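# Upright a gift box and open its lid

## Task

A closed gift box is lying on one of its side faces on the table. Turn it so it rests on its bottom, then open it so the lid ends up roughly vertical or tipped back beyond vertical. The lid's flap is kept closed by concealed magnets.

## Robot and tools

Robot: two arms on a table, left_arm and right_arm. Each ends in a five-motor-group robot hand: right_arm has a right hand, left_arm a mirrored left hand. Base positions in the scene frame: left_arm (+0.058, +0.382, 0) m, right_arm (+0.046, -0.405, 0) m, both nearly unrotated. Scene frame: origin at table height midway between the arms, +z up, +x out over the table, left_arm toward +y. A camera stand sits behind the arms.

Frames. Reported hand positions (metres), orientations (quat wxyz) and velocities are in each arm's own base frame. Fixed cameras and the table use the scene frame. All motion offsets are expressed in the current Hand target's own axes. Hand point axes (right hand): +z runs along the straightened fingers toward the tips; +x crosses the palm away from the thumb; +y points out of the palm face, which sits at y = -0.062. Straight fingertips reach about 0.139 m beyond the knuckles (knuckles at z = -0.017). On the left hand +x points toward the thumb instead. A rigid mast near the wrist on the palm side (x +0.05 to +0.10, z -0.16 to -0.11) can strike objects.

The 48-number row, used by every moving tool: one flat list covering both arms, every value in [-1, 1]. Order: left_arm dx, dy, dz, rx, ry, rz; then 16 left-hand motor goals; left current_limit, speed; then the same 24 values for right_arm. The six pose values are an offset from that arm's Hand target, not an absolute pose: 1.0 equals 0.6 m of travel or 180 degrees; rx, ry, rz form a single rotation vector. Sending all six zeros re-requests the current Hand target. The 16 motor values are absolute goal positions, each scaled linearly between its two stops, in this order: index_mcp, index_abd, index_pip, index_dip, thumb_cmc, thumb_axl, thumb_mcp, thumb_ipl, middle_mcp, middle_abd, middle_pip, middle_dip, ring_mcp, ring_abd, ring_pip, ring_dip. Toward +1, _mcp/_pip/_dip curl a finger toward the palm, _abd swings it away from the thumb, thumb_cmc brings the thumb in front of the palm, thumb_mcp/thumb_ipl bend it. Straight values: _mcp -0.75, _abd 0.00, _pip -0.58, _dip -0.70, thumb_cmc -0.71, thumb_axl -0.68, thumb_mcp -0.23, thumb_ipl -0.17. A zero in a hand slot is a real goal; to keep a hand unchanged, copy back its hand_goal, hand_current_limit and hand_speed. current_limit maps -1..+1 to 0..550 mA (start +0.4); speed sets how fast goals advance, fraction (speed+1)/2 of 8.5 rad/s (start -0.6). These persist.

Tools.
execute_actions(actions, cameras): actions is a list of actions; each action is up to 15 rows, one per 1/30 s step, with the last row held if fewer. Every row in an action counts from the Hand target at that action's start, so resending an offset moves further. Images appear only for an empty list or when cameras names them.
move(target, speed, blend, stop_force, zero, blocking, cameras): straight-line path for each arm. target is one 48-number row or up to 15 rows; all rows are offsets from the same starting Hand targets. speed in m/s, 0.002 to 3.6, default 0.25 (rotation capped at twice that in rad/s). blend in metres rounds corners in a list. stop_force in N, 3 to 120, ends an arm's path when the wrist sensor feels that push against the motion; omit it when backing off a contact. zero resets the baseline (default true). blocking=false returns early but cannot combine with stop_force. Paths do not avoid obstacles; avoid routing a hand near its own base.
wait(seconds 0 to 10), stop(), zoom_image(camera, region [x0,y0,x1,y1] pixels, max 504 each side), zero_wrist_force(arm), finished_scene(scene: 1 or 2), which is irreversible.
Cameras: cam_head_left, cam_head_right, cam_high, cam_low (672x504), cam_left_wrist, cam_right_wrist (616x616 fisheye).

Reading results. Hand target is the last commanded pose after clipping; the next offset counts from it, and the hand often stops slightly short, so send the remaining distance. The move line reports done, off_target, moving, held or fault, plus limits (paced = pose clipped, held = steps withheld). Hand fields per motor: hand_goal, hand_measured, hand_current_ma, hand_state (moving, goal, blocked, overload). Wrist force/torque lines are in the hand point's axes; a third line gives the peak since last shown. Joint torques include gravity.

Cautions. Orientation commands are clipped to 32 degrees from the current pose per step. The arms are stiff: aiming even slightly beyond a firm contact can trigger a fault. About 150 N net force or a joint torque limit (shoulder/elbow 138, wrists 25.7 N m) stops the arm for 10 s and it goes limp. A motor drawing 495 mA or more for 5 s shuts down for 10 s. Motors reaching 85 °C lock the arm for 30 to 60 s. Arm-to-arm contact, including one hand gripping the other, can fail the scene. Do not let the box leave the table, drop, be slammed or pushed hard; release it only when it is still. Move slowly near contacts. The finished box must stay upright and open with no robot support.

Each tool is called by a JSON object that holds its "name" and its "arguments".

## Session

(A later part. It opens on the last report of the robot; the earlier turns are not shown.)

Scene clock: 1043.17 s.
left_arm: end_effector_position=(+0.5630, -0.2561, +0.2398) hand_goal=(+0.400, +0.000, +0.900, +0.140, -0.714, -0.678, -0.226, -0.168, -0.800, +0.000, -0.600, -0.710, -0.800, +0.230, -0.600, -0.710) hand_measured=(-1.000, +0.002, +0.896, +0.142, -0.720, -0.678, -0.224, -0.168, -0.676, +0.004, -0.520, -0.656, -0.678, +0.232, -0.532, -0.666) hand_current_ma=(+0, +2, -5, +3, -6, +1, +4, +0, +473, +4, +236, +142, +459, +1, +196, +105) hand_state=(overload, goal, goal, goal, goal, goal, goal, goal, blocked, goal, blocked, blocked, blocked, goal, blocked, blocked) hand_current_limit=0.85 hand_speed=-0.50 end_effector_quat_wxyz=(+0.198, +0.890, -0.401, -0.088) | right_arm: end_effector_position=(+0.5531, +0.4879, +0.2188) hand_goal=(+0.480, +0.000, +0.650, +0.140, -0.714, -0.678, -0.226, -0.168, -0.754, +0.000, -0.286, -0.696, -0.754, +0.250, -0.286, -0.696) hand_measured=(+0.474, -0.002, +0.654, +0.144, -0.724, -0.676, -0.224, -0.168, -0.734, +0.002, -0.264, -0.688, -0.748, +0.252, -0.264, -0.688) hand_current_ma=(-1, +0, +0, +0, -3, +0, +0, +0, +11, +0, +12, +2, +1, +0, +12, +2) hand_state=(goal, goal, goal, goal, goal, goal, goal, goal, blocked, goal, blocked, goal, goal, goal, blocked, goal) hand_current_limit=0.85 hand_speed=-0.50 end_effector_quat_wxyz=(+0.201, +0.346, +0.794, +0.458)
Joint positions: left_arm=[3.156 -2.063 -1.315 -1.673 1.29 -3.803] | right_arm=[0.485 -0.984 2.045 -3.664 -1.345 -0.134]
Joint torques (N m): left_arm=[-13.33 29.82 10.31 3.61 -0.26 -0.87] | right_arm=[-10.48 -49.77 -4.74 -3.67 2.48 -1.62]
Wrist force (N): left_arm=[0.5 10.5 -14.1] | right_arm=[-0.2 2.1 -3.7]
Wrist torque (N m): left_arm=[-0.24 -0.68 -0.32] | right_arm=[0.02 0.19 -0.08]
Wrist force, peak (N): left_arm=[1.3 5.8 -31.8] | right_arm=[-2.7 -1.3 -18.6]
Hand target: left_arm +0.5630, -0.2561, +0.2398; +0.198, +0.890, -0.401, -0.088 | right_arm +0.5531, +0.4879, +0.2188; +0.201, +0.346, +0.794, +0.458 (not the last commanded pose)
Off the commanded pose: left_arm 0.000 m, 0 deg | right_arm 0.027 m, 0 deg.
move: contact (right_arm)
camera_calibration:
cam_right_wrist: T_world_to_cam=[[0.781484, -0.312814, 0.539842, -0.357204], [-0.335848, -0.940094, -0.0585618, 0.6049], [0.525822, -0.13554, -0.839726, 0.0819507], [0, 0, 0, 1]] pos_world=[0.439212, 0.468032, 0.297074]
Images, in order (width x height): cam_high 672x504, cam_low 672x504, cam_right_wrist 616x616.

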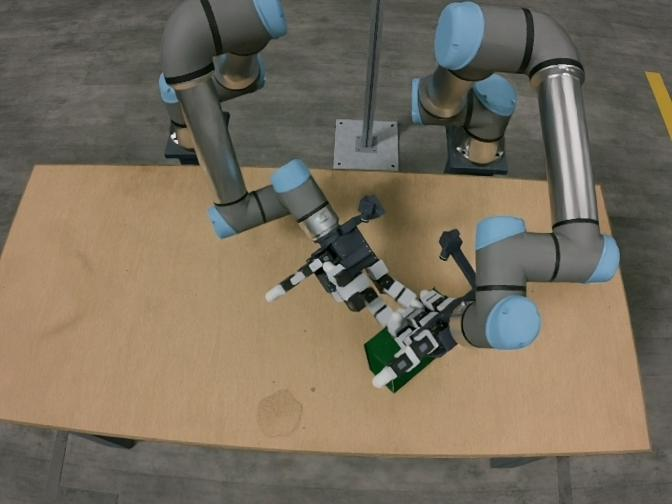

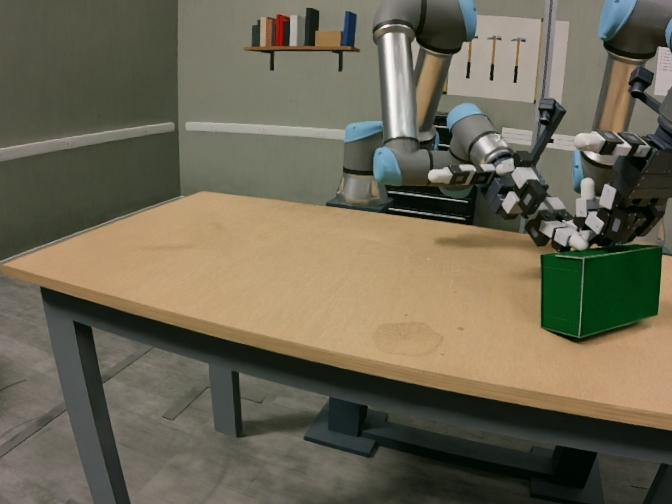

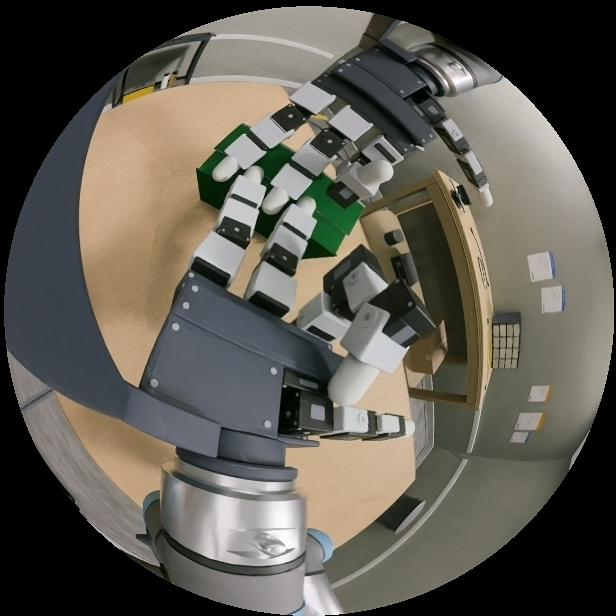

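{"name": "move", "arguments": {"target": [0,0,0,0,0,0, 0.4,0,0.9,0.14,-0.714,-0.678,-0.226,-0.168,-0.8,0,-0.6,-0.71,-0.8,0.23,-0.6,-0.71,0.85,-0.5, 0,0.0208,0.0361,0,0,0, 0.48,0,0.65,0.14,-0.714,-0.678,-0.226,-0.168,-0.753,0,-0.285,-0.695,-0.753,0.25,-0.285,-0.695,0.85,-0.5], "speed": 0.02, "stop_force": 30, "cameras": ["cam_high","cam_low","cam_right_wrist"]}}

{"name": "zoom_image", "arguments": {"camera": "cam_right_wrist", "region": [130, 80, 400, 300]}}

{"name": "zoom_image", "arguments": {"camera": "cam_low", "region": [490, 200, 672, 350]}}

Scene clock: 1049.93 s.
left_arm: end_effector_position=(+0.5630, -0.2561, +0.2398) hand_goal=(+0.400, +0.000, +0.900, +0.140, -0.714, -0.678, -0.226, -0.168, -0.800, +0.000, -0.600, -0.710, -0.800, +0.230, -0.600, -0.710) hand_measured=(-1.000, +0.002, +0.896, +0.142, -0.720, -0.678, -0.224, -0.168, -0.676, +0.008, -0.520, -0.660, -0.678, +0.236, -0.532, -0.668) hand_current_ma=(+0, +2, -5, +3, -6, +1, +4, +0, +470, +8, +236, +131, +459, +7, +196, +99) hand_state=(overload, goal, goal, goal, goal, goal, goal, goal, blocked, goal, blocked, blocked, blocked, goal, blocked, blocked) hand_current_limit=0.85 hand_speed=-0.50 end_effector_quat_wxyz=(+0.198, +0.890, -0.401, -0.088) | right_arm: end_effector_position=(+0.5618, +0.4959, +0.2188) hand_goal=(+0.480, +0.000, +0.650, +0.140, -0.714, -0.678, -0.226, -0.168, -0.754, +0.000, -0.286, -0.696, -0.754, +0.250, -0.286, -0.696) hand_measured=(+0.474, -0.002, +0.654, +0.144, -0.724, -0.676, -0.224, -0.168, -0.736, -0.012, -0.242, -0.672, -0.752, +0.258, -0.244, -0.672) hand_current_ma=(-1, +0, +0, +0, -3, +0, +0, +0, +9, -3, +41, +13, +0, +2, +35, +14) hand_state=(goal, goal, goal, goal, goal, goal, goal, goal, goal, goal, blocked, blocked, goal, goal, blocked, blocked) hand_current_limit=0.85 hand_speed=-0.50 end_effector_quat_wxyz=(+0.201, +0.346, +0.794, +0.458)
Joint positions: left_arm=[3.156 -2.063 -1.315 -1.673 1.29 -3.803] | right_arm=[0.491 -0.968 2.01 -3.646 -1.35 -0.131]
Joint torques (N m): left_arm=[-12.5 14.4 -5.56 -0.23 -0.27 0.25] | right_arm=[-7.89 -45.75 -8.61 -2.69 3.22 -1.75]
Wrist force (N): left_arm=[2.6 3.9 -44.4] | right_arm=[-4.3 -4.7 -25.9]
Wrist torque (N m): left_arm=[2.32 -1.87 0.23] | right_arm=[1.54 1.05 -0.59]
Wrist force, peak (N): left_arm=[3.0 -2.0 -59.9] | right_arm=[-6.5 -7.2 -40.5]
Hand target: left_arm +0.5630, -0.2561, +0.2398; +0.198, +0.890, -0.401, -0.088 | right_arm +0.5618, +0.4959, +0.2188; +0.201, +0.346, +0.794, +0.458 (not the last commanded pose)
Off the commanded pose: left_arm 0.000 m, 0 deg | right_arm 0.013 m, 0 deg.
move: contact (right_arm)
camera_calibration:
cam_right_wrist: T_world_to_cam=[[0.781442, -0.312881, 0.539865, -0.361509], [-0.335958, -0.940057, -0.0585237, 0.615368], [0.525815, -0.135639, -0.839715, 0.0785914], [0, 0, 0, 1]] pos_world=[0.447911, 0.476032, 0.297174]
Images, in order (width x height): cam_high 672x504, cam_low 672x504, cam_right_wrist 616x616.

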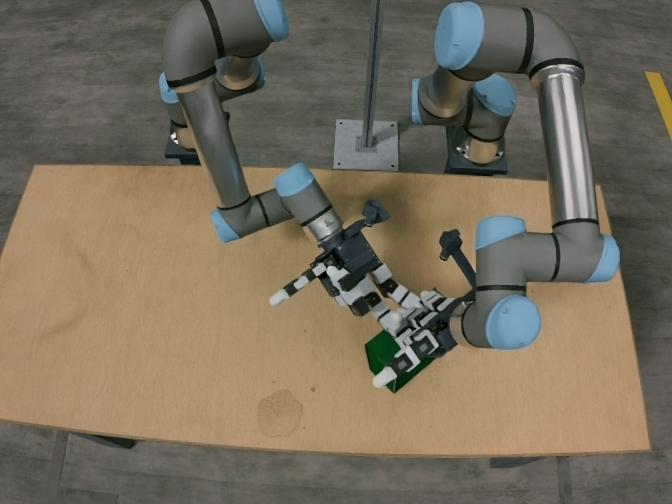

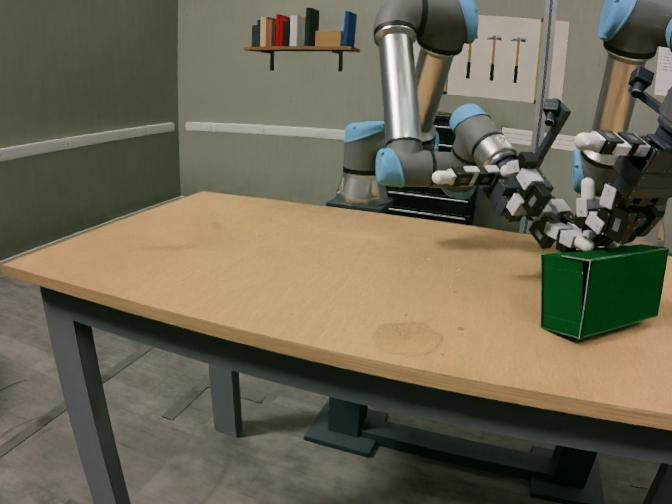

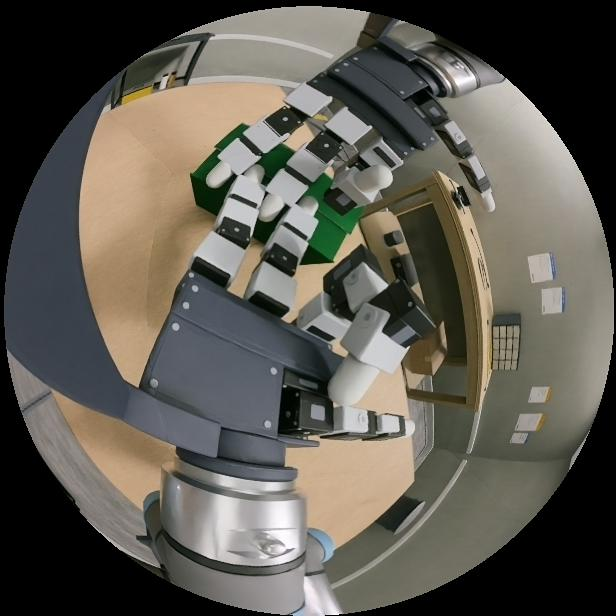

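Scaled by 1.867 from the camera's 616x616 image, which has a finer 880x880 frame.

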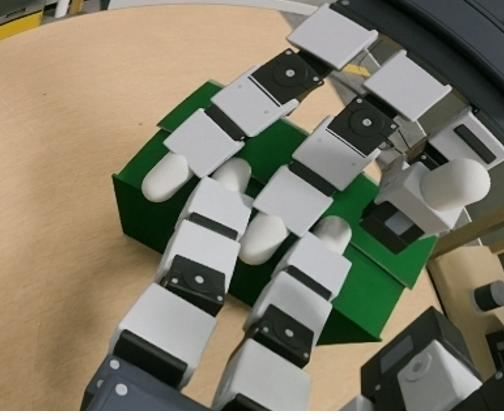

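Scaled by 2.769 from the camera's 672x504 image, which has a finer 960x720 frame.

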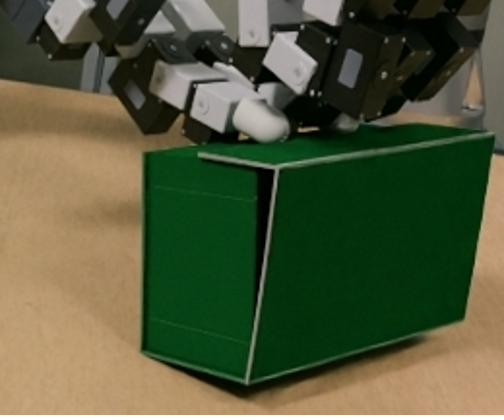

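{"name": "move", "arguments": {"target": [0,0,0,0,0,0, 0.4,0,0.9,0.14,-0.714,-0.678,-0.226,-0.168,-0.8,0,-0.6,-0.71,-0.8,0.23,-0.6,-0.71,0.8,-0.5, 0,0.033,0.058,0,0,0, 0.48,0,0.65,0.14,-0.714,-0.678,-0.226,-0.168,-0.753,0,-0.285,-0.695,-0.753,0.25,-0.285,-0.695,0.85,-0.5], "speed": 0.02, "stop_force": 45, "cameras": ["cam_high","cam_low","cam_right_wrist"]}}

{"name": "zoom_image", "arguments": {"camera": "cam_right_wrist", "region": [130, 80, 400, 300]}}

{"name": "zoom_image", "arguments": {"camera": "cam_low", "region": [490, 200, 672, 350]}}

Scene clock: 1059.47 s.
left_arm: end_effector_position=(+0.5630, -0.2561, +0.2399) hand_goal=(+0.400, +0.000, +0.900, +0.140, -0.714, -0.678, -0.226, -0.168, -0.800, +0.000, -0.600, -0.710, -0.800, +0.230, -0.600, -0.710) hand_measured=(-1.000, +0.002, +0.896, +0.142, -0.720, -0.678, -0.224, -0.168, -0.840, -0.028, -0.614, -0.690, -0.818, +0.326, -0.604, -0.706) hand_current_ma=(+0, +2, -5, +3, -6, +1, +4, +0, -104, -50, -21, +39, -35, +255, -4, +5) hand_state=(overload, goal, goal, goal, goal, goal, goal, goal, blocked, blocked, goal, blocked, goal, blocked, goal, goal) hand_current_limit=0.80 hand_speed=-0.50 end_effector_quat_wxyz=(+0.198, +0.890, -0.401, -0.088) | right_arm: end_effector_position=(+0.5911, +0.5231, +0.2186) hand_goal=(+0.480, +0.000, +0.650, +0.140, -0.714, -0.678, -0.226, -0.168, -0.754, +0.000, -0.286, -0.696, -0.754, +0.250, -0.286, -0.696) hand_measured=(+0.474, -0.002, +0.654, +0.144, -0.724, -0.676, -0.224, -0.168, -0.746, -0.060, -0.268, -0.678, -0.762, +0.288, -0.266, -0.668) hand_current_ma=(-1, +0, +0, +0, -3, +0, +0, +0, +2, -54, +7, +9, -2, +24, +10, +18) hand_state=(goal, goal, goal, goal, goal, goal, goal, goal, goal, blocked, goal, goal, goal, blocked, blocked, blocked) hand_current_limit=0.85 hand_speed=-0.50 end_effector_quat_wxyz=(+0.201, +0.346, +0.794, +0.458)
Joint positions: left_arm=[3.156 -2.063 -1.315 -1.673 1.29 -3.803] | right_arm=[0.51 -0.911 1.886 -3.581 -1.367 -0.121]
Joint torques (N m): left_arm=[-13.39 41.5 20.09 0.9 -0.33 1.4] | right_arm=[12.21 -32.02 -25.53 -0.97 -1.75 2.3]
Wrist force (N): left_arm=[-4.5 -2.6 -14.8] | right_arm=[-4.1 -4.8 -16.6]
Wrist torque (N m): left_arm=[1.24 -0.96 -0.12] | right_arm=[0.92 0.64 -0.86]
Wrist force, peak (N): left_arm=[4.6 -4.0 -73.9] | right_arm=[-6.1 -8.3 -54.0]
Hand target: left_arm +0.5630, -0.2561, +0.2398; +0.198, +0.890, -0.401, -0.088 | right_arm +0.5911, +0.5231, +0.2186; +0.201, +0.346, +0.794, +0.458
Off the commanded pose: left_arm 0.000 m, 0 deg | right_arm 0.000 m, 0 deg.
move: done
camera_calibration:
cam_right_wrist: T_world_to_cam=[[0.781442, -0.312881, 0.539865, -0.375811], [-0.335958, -0.940057, -0.0585237, 0.650798], [0.525815, -0.135639, -0.839715, 0.0665699], [0, 0, 0, 1]] pos_world=[0.477311, 0.503232, 0.296874]
Images, in order (width x height): cam_high 672x504, cam_low 672x504, cam_right_wrist 616x616.

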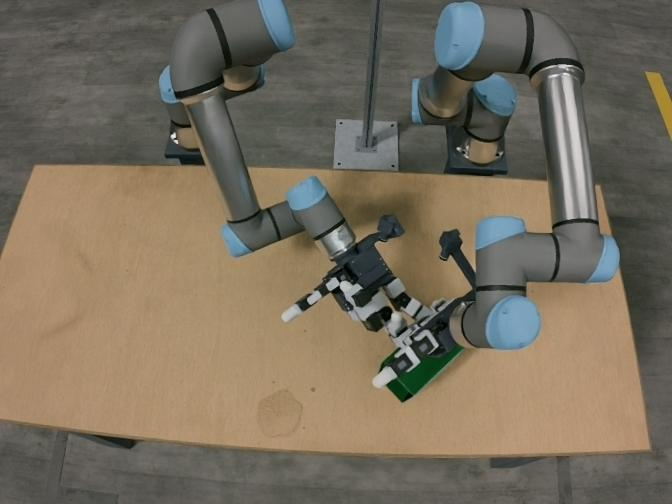

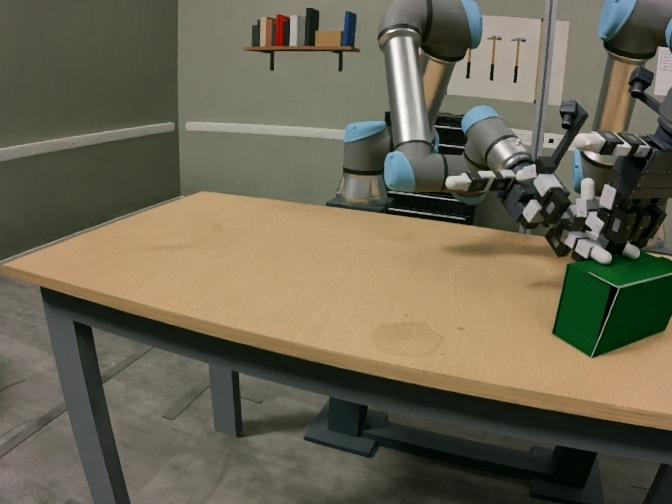

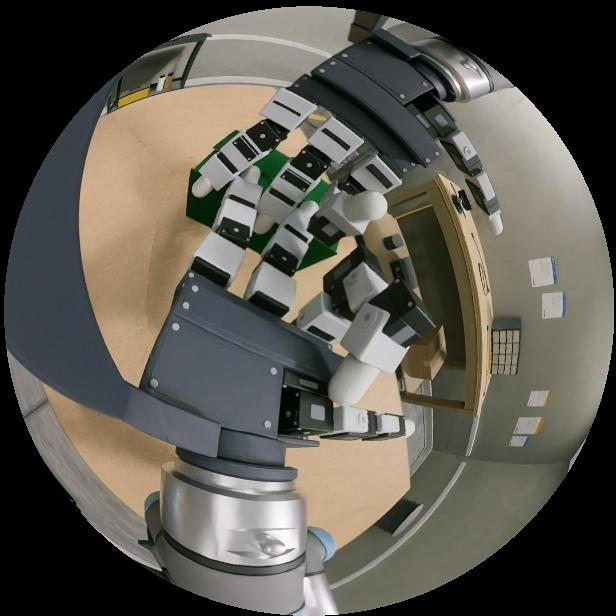

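Scaled by 1.867 from the camera's 616x616 image, which has a finer 880x880 frame.

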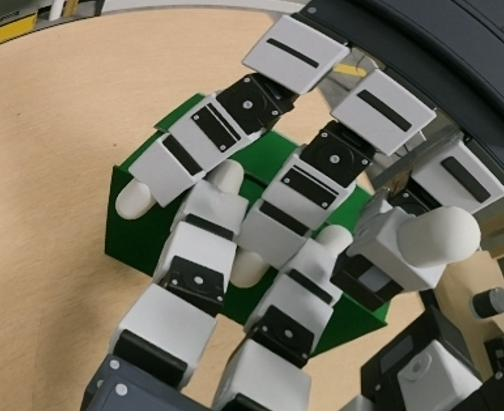

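Scaled by 2.769 from the camera's 672x504 image, which has a finer 960x720 frame.

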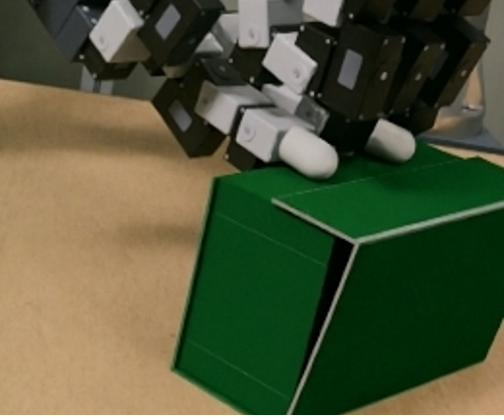

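{"name": "move", "arguments": {"target": [[0,0.029,-0.062,0,0,0, 0.4,0,0.9,0.14,-0.714,-0.678,-0.226,-0.168,-0.753,0,-0.57,-0.7,-0.753,0.23,-0.57,-0.7,0.8,-0.5, 0,0,0,0,0,0, 0.48,0,0.65,0.14,-0.714,-0.678,-0.226,-0.168,-0.753,0,-0.285,-0.695,-0.753,0.25,-0.285,-0.695,0.8,-0.5],[0,0.087,-0.186,0,0,0, 0.4,0,0.9,0.14,-0.714,-0.678,-0.226,-0.168,-0.753,0,-0.57,-0.7,-0.753,0.23,-0.57,-0.7,0.8,-0.5, 0,0,-0.1,0,0,0, 0.48,0,0.65,0.14,-0.714,-0.678,-0.226,-0.168,-0.753,0,-0.285,-0.695,-0.753,0.25,-0.285,-0.695,0.8,-0.5]], "speed": 0.08, "blend": [0.02,0], "cameras": ["cam_high","cam_low","cam_right_wrist"]}}

{"name": "zoom_image", "arguments": {"camera": "cam_high", "region": [330, 250, 510, 430]}}

{"name": "zoom_image", "arguments": {"camera": "cam_right_wrist", "region": [130, 80, 400, 300]}}

{"name": "zoom_image", "arguments": {"camera": "cam_low", "region": [490, 200, 672, 380]}}

Scene clock: 1068.17 s.
left_arm: end_effector_position=(+0.5628, -0.2559, +0.3630) hand_goal=(+0.400, +0.000, +0.900, +0.140, -0.714, -0.678, -0.226, -0.168, -0.754, +0.000, -0.570, -0.700, -0.754, +0.230, -0.570, -0.700) hand_measured=(-1.000, +0.002, +0.896, +0.142, -0.720, -0.678, -0.224, -0.168, -0.762, -0.002, -0.574, -0.704, -0.760, +0.232, -0.572, -0.702) hand_current_ma=(+0, +2, -5, +3, -6, +1, +4, +0, -11, -2, -4, -4, -8, +2, -2, -2) hand_state=(overload, goal, goal, goal, goal, goal, goal, goal, goal, goal, goal, goal, goal, goal, goal, goal) hand_current_limit=0.80 hand_speed=-0.50 end_effector_quat_wxyz=(+0.198, +0.890, -0.401, -0.088) | right_arm: end_effector_position=(+0.5530, +0.4879, +0.2485) hand_goal=(+0.480, +0.000, +0.650, +0.140, -0.714, -0.678, -0.226, -0.168, -0.754, +0.000, -0.286, -0.696, -0.754, +0.250, -0.286, -0.696) hand_measured=(+0.474, -0.002, +0.654, +0.144, -0.724, -0.676, -0.224, -0.168, -0.760, -0.002, -0.286, -0.694, -0.760, +0.252, -0.286, -0.694) hand_current_ma=(-1, +0, +0, +0, -3, +0, +0, +0, -1, +0, +0, +0, -1, +0, +0, +0) hand_state=(goal, goal, goal, goal, goal, goal, goal, goal, goal, goal, goal, goal, goal, goal, goal, goal) hand_current_limit=0.80 hand_speed=-0.50 end_effector_quat_wxyz=(+0.201, +0.346, +0.794, +0.458)
Joint positions: left_arm=[3.157 -2.036 -1.04 -1.976 1.29 -3.803] | right_arm=[0.485 -1.052 2.04 -3.592 -1.345 -0.134]
Joint torques (N m): left_arm=[-5.78 39.44 32.63 1.01 1.71 1.5] | right_arm=[-10.29 -50.5 -6.43 -3.46 2.82 -1.73]
Wrist force (N): left_arm=[0.3 0.6 1.1] | right_arm=[0.6 0.7 -1.0]
Wrist torque (N m): left_arm=[-0.23 -0.01 0.17] | right_arm=[-0.02 -0.06 0.00]
Wrist force, peak (N): left_arm=[-4.7 -2.5 -14.9] | right_arm=[-4.0 -5.3 -17.0]
Hand target: left_arm +0.5628, -0.2559, +0.3630; +0.198, +0.890, -0.401, -0.088 | right_arm +0.5530, +0.4878, +0.2486; +0.201, +0.346, +0.794, +0.458
Off the commanded pose: left_arm 0.000 m, 0 deg | right_arm 0.000 m, 0 deg.
move: done; blend cut to 0 m at target 1
camera_calibration:
cam_right_wrist: T_world_to_cam=[[0.7814, -0.31287, 0.539931, -0.373287], [-0.33594, -0.940062, -0.0585521, 0.606573], [0.525888, -0.135632, -0.83967, 0.106957], [0, 0, 0, 1]] pos_world=[0.439212, 0.467932, 0.326874]
Images, in order (width x height): cam_high 672x504, cam_low 672x504, cam_right_wrist 616x616.

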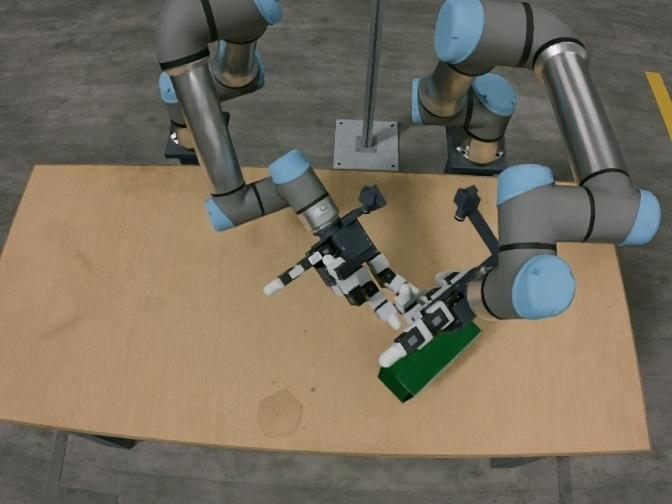

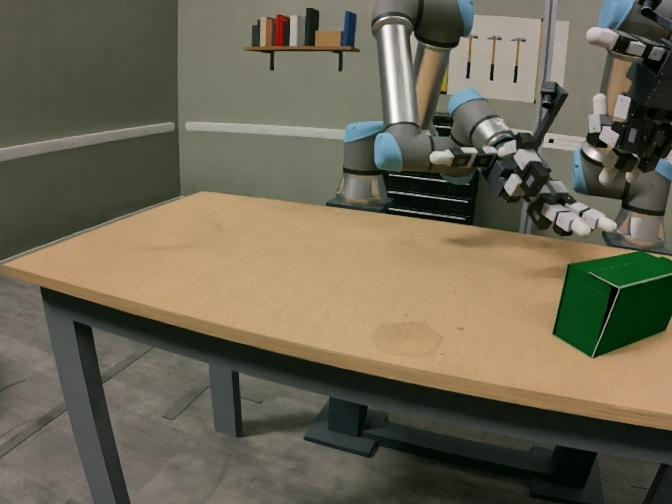

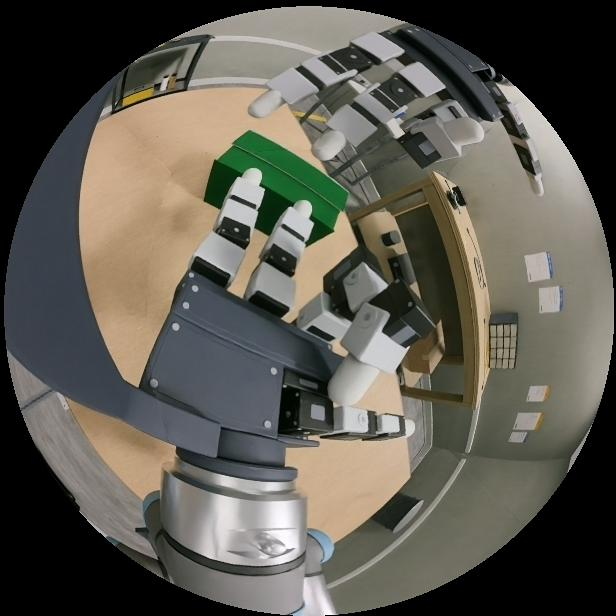

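Scaled by 2.800 from the camera's 672x504 image, which has a finer 960x720 frame.

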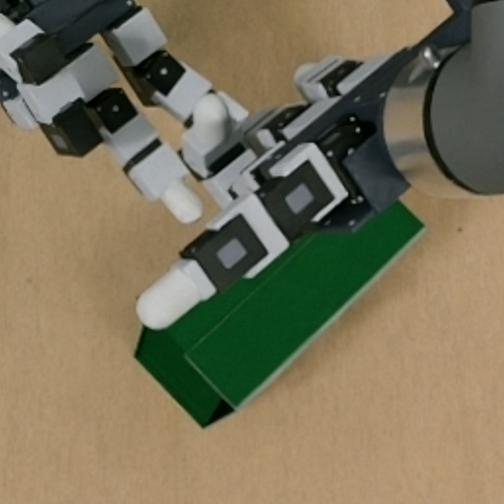

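Scaled by 1.867 from the camera's 616x616 image, which has a finer 880x880 frame.

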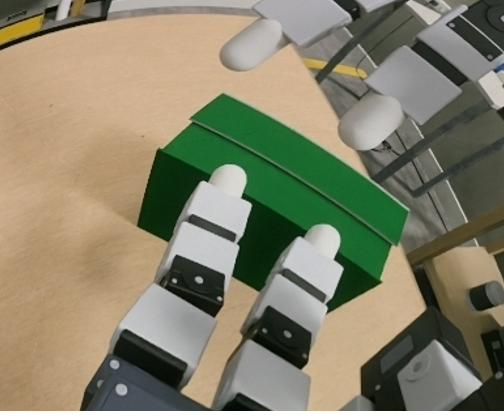

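Scaled by 2.769 from the camera's 672x504 image, which has a finer 960x720 frame.

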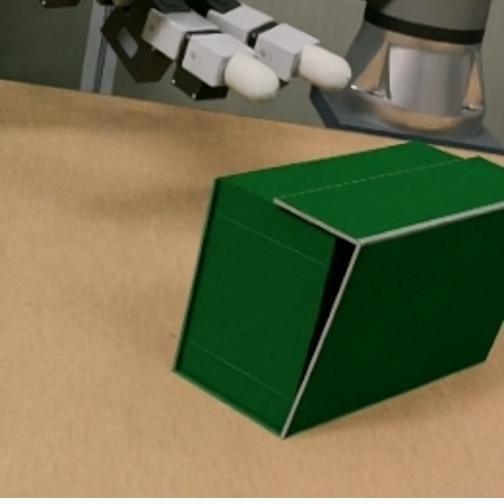

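{"name": "move", "arguments": {"target": [0,-0.1253,0.1127,0,0.0089,-0.0191, 0.4,0,0.9,0.14,-0.714,-0.678,-0.226,-0.168,-0.78,0,-0.57,-0.7,-0.78,0.23,-0.57,-0.7,0.85,-0.5, -0.004,-0.0157,0.061,0,0.0183,-0.0106, 0.48,0,0.65,0.14,-0.714,-0.678,-0.226,-0.168,-0.753,0,-0.285,-0.695,-0.753,0.25,-0.285,-0.695,0.8,-0.5], "speed": 0.08}}

{"name": "move", "arguments": {"target": [0,-0.0176,0.0378,0,0,0, 0.4,0,0.9,0.14,-0.714,-0.678,-0.226,-0.168,-0.78,0,-0.57,-0.7,-0.78,0.23,-0.57,-0.7,0.85,-0.5, 0,0,0,0,0,0, 0.48,0,0.65,0.14,-0.714,-0.678,-0.226,-0.168,-0.753,0,-0.285,-0.695,-0.753,0.25,-0.285,-0.695,0.8,-0.5], "speed": 0.02, "stop_force": 18, "cameras": ["cam_high","cam_low","cam_right_wrist"]}}

{"name": "zoom_image", "arguments": {"camera": "cam_right_wrist", "region": [130, 80, 400, 300]}}

{"name": "zoom_image", "arguments": {"camera": "cam_low", "region": [490, 200, 672, 380]}}

Scene clock: 1086.10 s.
left_arm: end_effector_position=(+0.5924, -0.2299, +0.2701) hand_goal=(+0.400, +0.000, +0.900, +0.140, -0.714, -0.678, -0.226, -0.168, -0.780, +0.000, -0.570, -0.700, -0.780, +0.230, -0.570, -0.700) hand_measured=(-1.000, +0.002, +0.896, +0.142, -0.720, -0.678, -0.224, -0.168, -0.780, -0.002, -0.574, -0.704, -0.780, +0.232, -0.572, -0.702) hand_current_ma=(+0, +2, -5, +3, -6, +1, +4, +0, +0, -2, -3, -3, +0, +2, -2, -2) hand_state=(overload, goal, goal, goal, goal, goal, goal, goal, goal, goal, goal, goal, goal, goal, goal, goal) hand_current_limit=0.85 hand_speed=-0.50 end_effector_quat_wxyz=(+0.201, +0.903, -0.371, -0.082) | right_arm: end_effector_position=(+0.5744, +0.5044, +0.2222) hand_goal=(+0.480, +0.000, +0.650, +0.140, -0.714, -0.678, -0.226, -0.168, -0.754, +0.000, -0.286, -0.696, -0.754, +0.250, -0.286, -0.696) hand_measured=(+0.474, -0.002, +0.654, +0.144, -0.724, -0.676, -0.224, -0.168, -0.760, -0.002, -0.286, -0.694, -0.760, +0.252, -0.286, -0.694) hand_current_ma=(-1, +0, +0, +0, -3, +0, +0, +0, -1, +0, +0, +0, -1, +0, +0, +0) hand_state=(goal, goal, goal, goal, goal, goal, goal, goal, goal, goal, goal, goal, goal, goal, goal, goal) hand_current_limit=0.80 hand_speed=-0.50 end_effector_quat_wxyz=(+0.185, +0.320, +0.805, +0.465)
Joint positions: left_arm=[3.204 -2.086 -1.203 -1.758 1.284 -3.821] | right_arm=[0.463 -0.959 1.969 -3.602 -1.269 -0.182]
Joint torques (N m): left_arm=[12.02 41.06 15.12 3.2 -2.26 -1.18] | right_arm=[-8.42 -29.37 -21.56 -4.09 2.7 -1.76]
Wrist force (N): left_arm=[0.4 0.3 0.9] | right_arm=[0.4 0.6 -1.0]
Wrist torque (N m): left_arm=[-0.27 -0.03 0.24] | right_arm=[-0.01 -0.05 -0.04]
Wrist force, peak (N): left_arm=[0.7 1.1 1.1] | right_arm=[0.2 0.7 -1.5]
Hand target: left_arm +0.5924, -0.2299, +0.2700; +0.201, +0.903, -0.371, -0.082 | right_arm +0.5744, +0.5044, +0.2221; +0.185, +0.320, +0.805, +0.465
Off the commanded pose: left_arm 0.000 m, 0 deg | right_arm 0.000 m, 0 deg.
move: done

Scene clock: 1088.40 s.
left_arm: end_effector_position=(+0.5925, -0.2299, +0.2479) hand_goal=(+0.400, +0.000, +0.900, +0.140, -0.714, -0.678, -0.226, -0.168, -0.780, +0.000, -0.570, -0.700, -0.780, +0.230, -0.570, -0.700) hand_measured=(-1.000, +0.002, +0.896, +0.142, -0.720, -0.678, -0.224, -0.168, -0.700, +0.002, -0.518, -0.666, -0.708, +0.236, -0.530, -0.678) hand_current_ma=(+0, +2, -5, +3, -6, +1, +4, +0, +263, +1, +132, +74, +223, +5, +95, +45) hand_state=(overload, goal, goal, goal, goal, goal, goal, goal, blocked, goal, blocked, blocked, blocked, goal, blocked, blocked) hand_current_limit=0.85 hand_speed=-0.50 end_effector_quat_wxyz=(+0.201, +0.903, -0.371, -0.082) | right_arm: end_effector_position=(+0.5744, +0.5044, +0.2221) hand_goal=(+0.480, +0.000, +0.650, +0.140, -0.714, -0.678, -0.226, -0.168, -0.754, +0.000, -0.286, -0.696, -0.754, +0.250, -0.286, -0.696) hand_measured=(+0.474, -0.002, +0.654, +0.144, -0.724, -0.676, -0.224, -0.168, -0.748, -0.002, -0.278, -0.694, -0.758, +0.252, -0.286, -0.694) hand_current_ma=(-1, +0, +0, +0, -3, +0, +0, +0, +1, +0, +2, +0, -1, +0, +0, +0) hand_state=(goal, goal, goal, goal, goal, goal, goal, goal, goal, goal, goal, goal, goal, goal, goal, goal) hand_current_limit=0.80 hand_speed=-0.50 end_effector_quat_wxyz=(+0.185, +0.320, +0.805, +0.465)
Joint positions: left_arm=[3.204 -2.096 -1.245 -1.706 1.283 -3.821] | right_arm=[0.463 -0.959 1.969 -3.602 -1.269 -0.182]
Joint torques (N m): left_arm=[-2.72 50.62 27.92 1.02 -0.76 -0.81] | right_arm=[-9.67 -30.59 -21.01 -1.93 2.49 -1.71]
Wrist force (N): left_arm=[1.3 3.9 -5.9] | right_arm=[0.5 1.8 -1.2]
Wrist torque (N m): left_arm=[-0.17 -0.43 0.14] | right_arm=[-0.03 -0.06 0.00]
Wrist force, peak (N): left_arm=[2.1 7.2 -16.3] | right_arm=[0.7 0.3 -4.6]
Hand target: left_arm +0.5925, -0.2299, +0.2479; +0.201, +0.903, -0.371, -0.082 (not the last commanded pose) | right_arm +0.5744, +0.5044, +0.2221; +0.185, +0.320, +0.805, +0.465
Off the commanded pose: left_arm 0.003 m, 0 deg | right_arm 0.000 m, 0 deg.
move: contact (left_arm)
camera_calibration:
cam_right_wrist: T_world_to_cam=[[0.800473, -0.260185, 0.539951, -0.408092], [-0.272721, -0.960317, -0.0584386, 0.601649], [0.533729, -0.100478, -0.839665, 0.053551], [0, 0, 0, 1]] pos_world=[0.462168, 0.476975, 0.300474]
Images, in order (width x height): cam_high 672x504, cam_low 672x504, cam_right_wrist 616x616.

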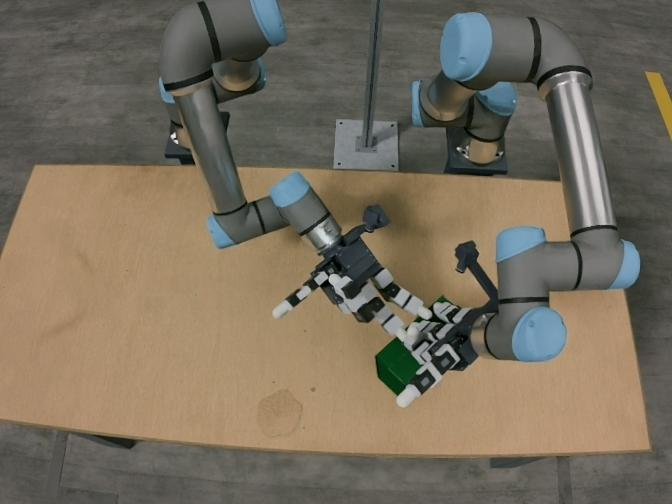

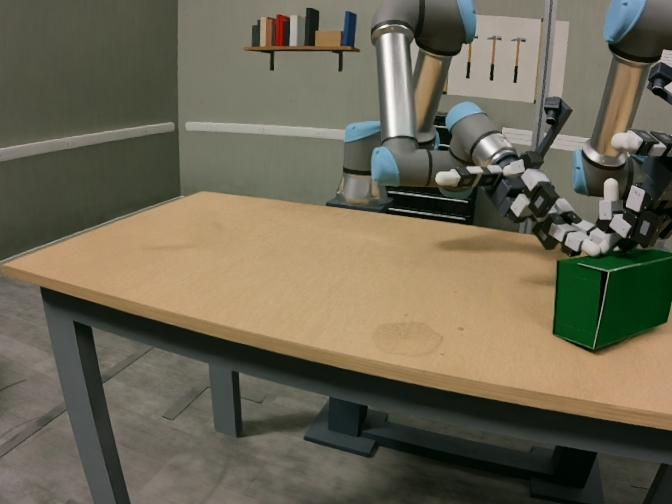

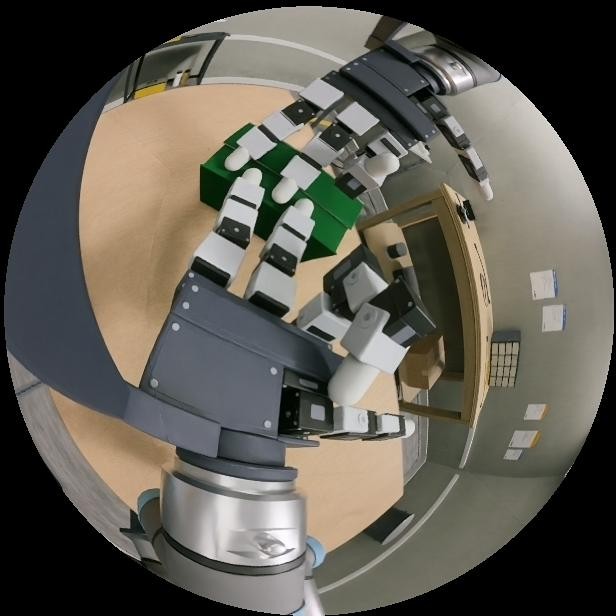

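Scaled by 1.867 from the camera's 616x616 image, which has a finer 880x880 frame.

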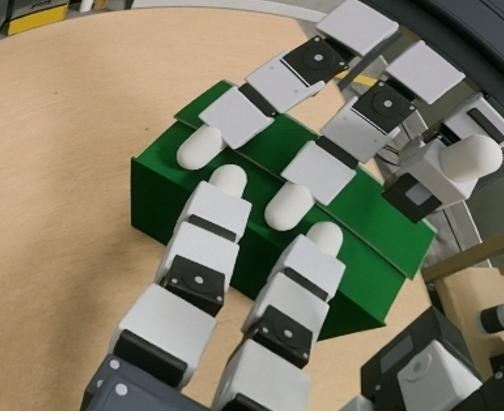

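Scaled by 2.769 from the camera's 672x504 image, which has a finer 960x720 frame.

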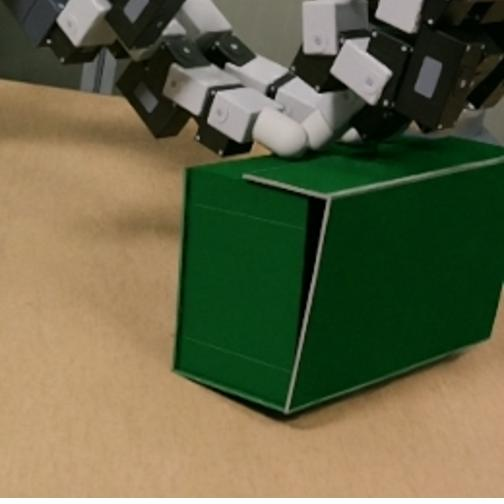

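{"name": "move", "arguments": {"target": [0,0.0032,0.0088,0,0,0, 0.4,0,0.9,0.14,-0.714,-0.678,-0.226,-0.168,-0.78,0,-0.57,-0.7,-0.78,0.23,-0.57,-0.7,0.85,-0.5, 0,0.0475,0.0688,0,0,0, 0.48,0,0.65,0.14,-0.714,-0.678,-0.226,-0.168,-0.753,0,-0.285,-0.695,-0.753,0.25,-0.285,-0.695,0.85,-0.5], "speed": 0.02, "stop_force": 35, "cameras": ["cam_high","cam_low","cam_right_wrist"]}}

{"name": "zoom_image", "arguments": {"camera": "cam_right_wrist", "region": [130, 80, 400, 300]}}

{"name": "zoom_image", "arguments": {"camera": "cam_low", "region": [490, 200, 672, 380]}}

Scene clock: 1095.43 s.
left_arm: end_effector_position=(+0.5916, -0.2309, +0.2467) hand_goal=(+0.400, +0.000, +0.900, +0.140, -0.714, -0.678, -0.226, -0.168, -0.780, +0.000, -0.570, -0.700, -0.780, +0.230, -0.570, -0.700) hand_measured=(-1.000, +0.002, +0.896, +0.142, -0.720, -0.678, -0.224, -0.168, -0.700, +0.006, -0.520, -0.698, -0.712, +0.244, -0.530, -0.694) hand_current_ma=(+0, +2, -5, +3, -6, +1, +4, +0, +264, +7, +130, +2, +213, +18, +96, +8) hand_state=(overload, goal, goal, goal, goal, goal, goal, goal, blocked, goal, blocked, goal, blocked, goal, blocked, goal) hand_current_limit=0.85 hand_speed=-0.50 end_effector_quat_wxyz=(+0.201, +0.903, -0.371, -0.081) | right_arm: end_effector_position=(+0.5875, +0.5182, +0.2238) hand_goal=(+0.480, +0.000, +0.650, +0.140, -0.714, -0.678, -0.226, -0.168, -0.754, +0.000, -0.286, -0.696, -0.754, +0.250, -0.286, -0.696) hand_measured=(+0.474, -0.002, +0.654, +0.144, -0.724, -0.676, -0.224, -0.168, -0.740, -0.004, -0.288, -0.688, -0.756, +0.254, -0.280, -0.694) hand_current_ma=(-1, +0, +0, +0, -3, +0, +0, +0, +5, +0, +0, +2, +0, +0, +1, +0) hand_state=(goal, goal, goal, goal, goal, goal, goal, goal, goal, goal, goal, goal, goal, goal, goal, goal) hand_current_limit=0.85 hand_speed=-0.50 end_effector_quat_wxyz=(+0.185, +0.320, +0.805, +0.465)
Joint positions: left_arm=[3.203 -2.094 -1.251 -1.701 1.283 -3.822] | right_arm=[0.475 -0.935 1.91 -3.569 -1.28 -0.175]
Joint torques (N m): left_arm=[-12.12 2.63 0.36 -3.51 -0.2 1.61] | right_arm=[-7.92 -40.62 -8.34 -0.38 2.6 -1.89]
Wrist force (N): left_arm=[6.2 1.7 -67.1] | right_arm=[0.4 1.2 -39.3]
Wrist torque (N m): left_arm=[4.32 -2.87 0.51] | right_arm=[2.93 1.10 -0.10]
Wrist force, peak (N): left_arm=[6.5 -1.7 -76.4] | right_arm=[-0.6 2.5 -48.3]
Hand target: left_arm +0.5916, -0.2308, +0.2467; +0.201, +0.903, -0.371, -0.081 (not the last commanded pose) | right_arm +0.5875, +0.5182, +0.2238; +0.185, +0.320, +0.805, +0.465 (not the last commanded pose)
Off the commanded pose: left_arm 0.004 m, 0 deg | right_arm 0.031 m, 0 deg.
move: contact (left_arm, right_arm)
camera_calibration:
cam_right_wrist: T_world_to_cam=[[0.8003, -0.260313, 0.540145, -0.415685], [-0.272763, -0.960291, -0.0586584, 0.618614], [0.533967, -0.100387, -0.839525, 0.0491416], [0, 0, 0, 1]] pos_world=[0.475168, 0.490775, 0.302073]
Images, in order (width x height): cam_high 672x504, cam_low 672x504, cam_right_wrist 616x616.

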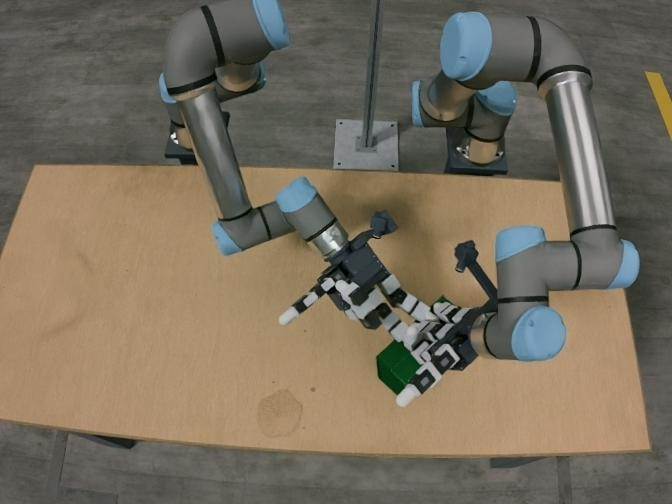

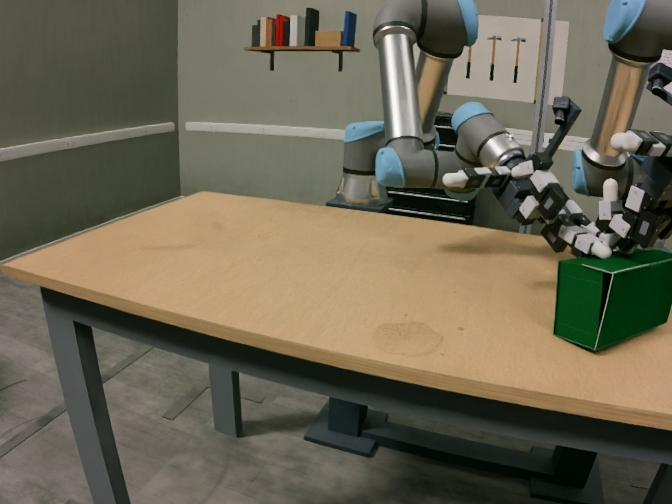

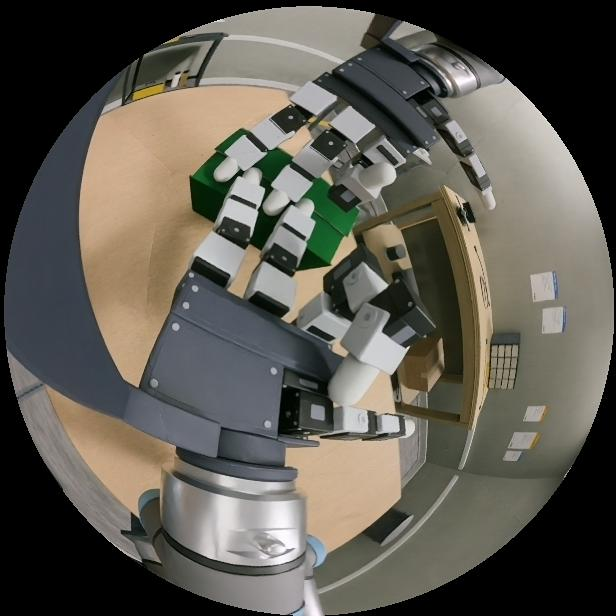

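Scaled by 1.867 from the camera's 616x616 image, which has a finer 880x880 frame.

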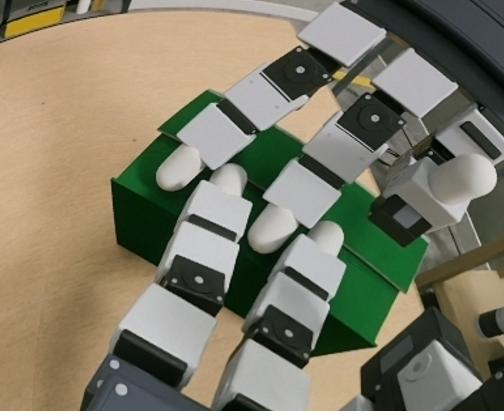

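Scaled by 2.769 from the camera's 672x504 image, which has a finer 960x720 frame.

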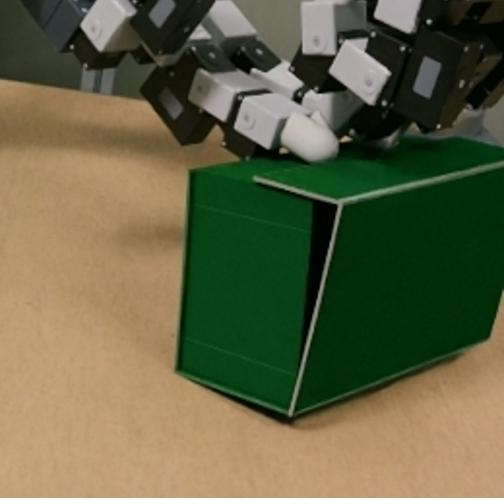

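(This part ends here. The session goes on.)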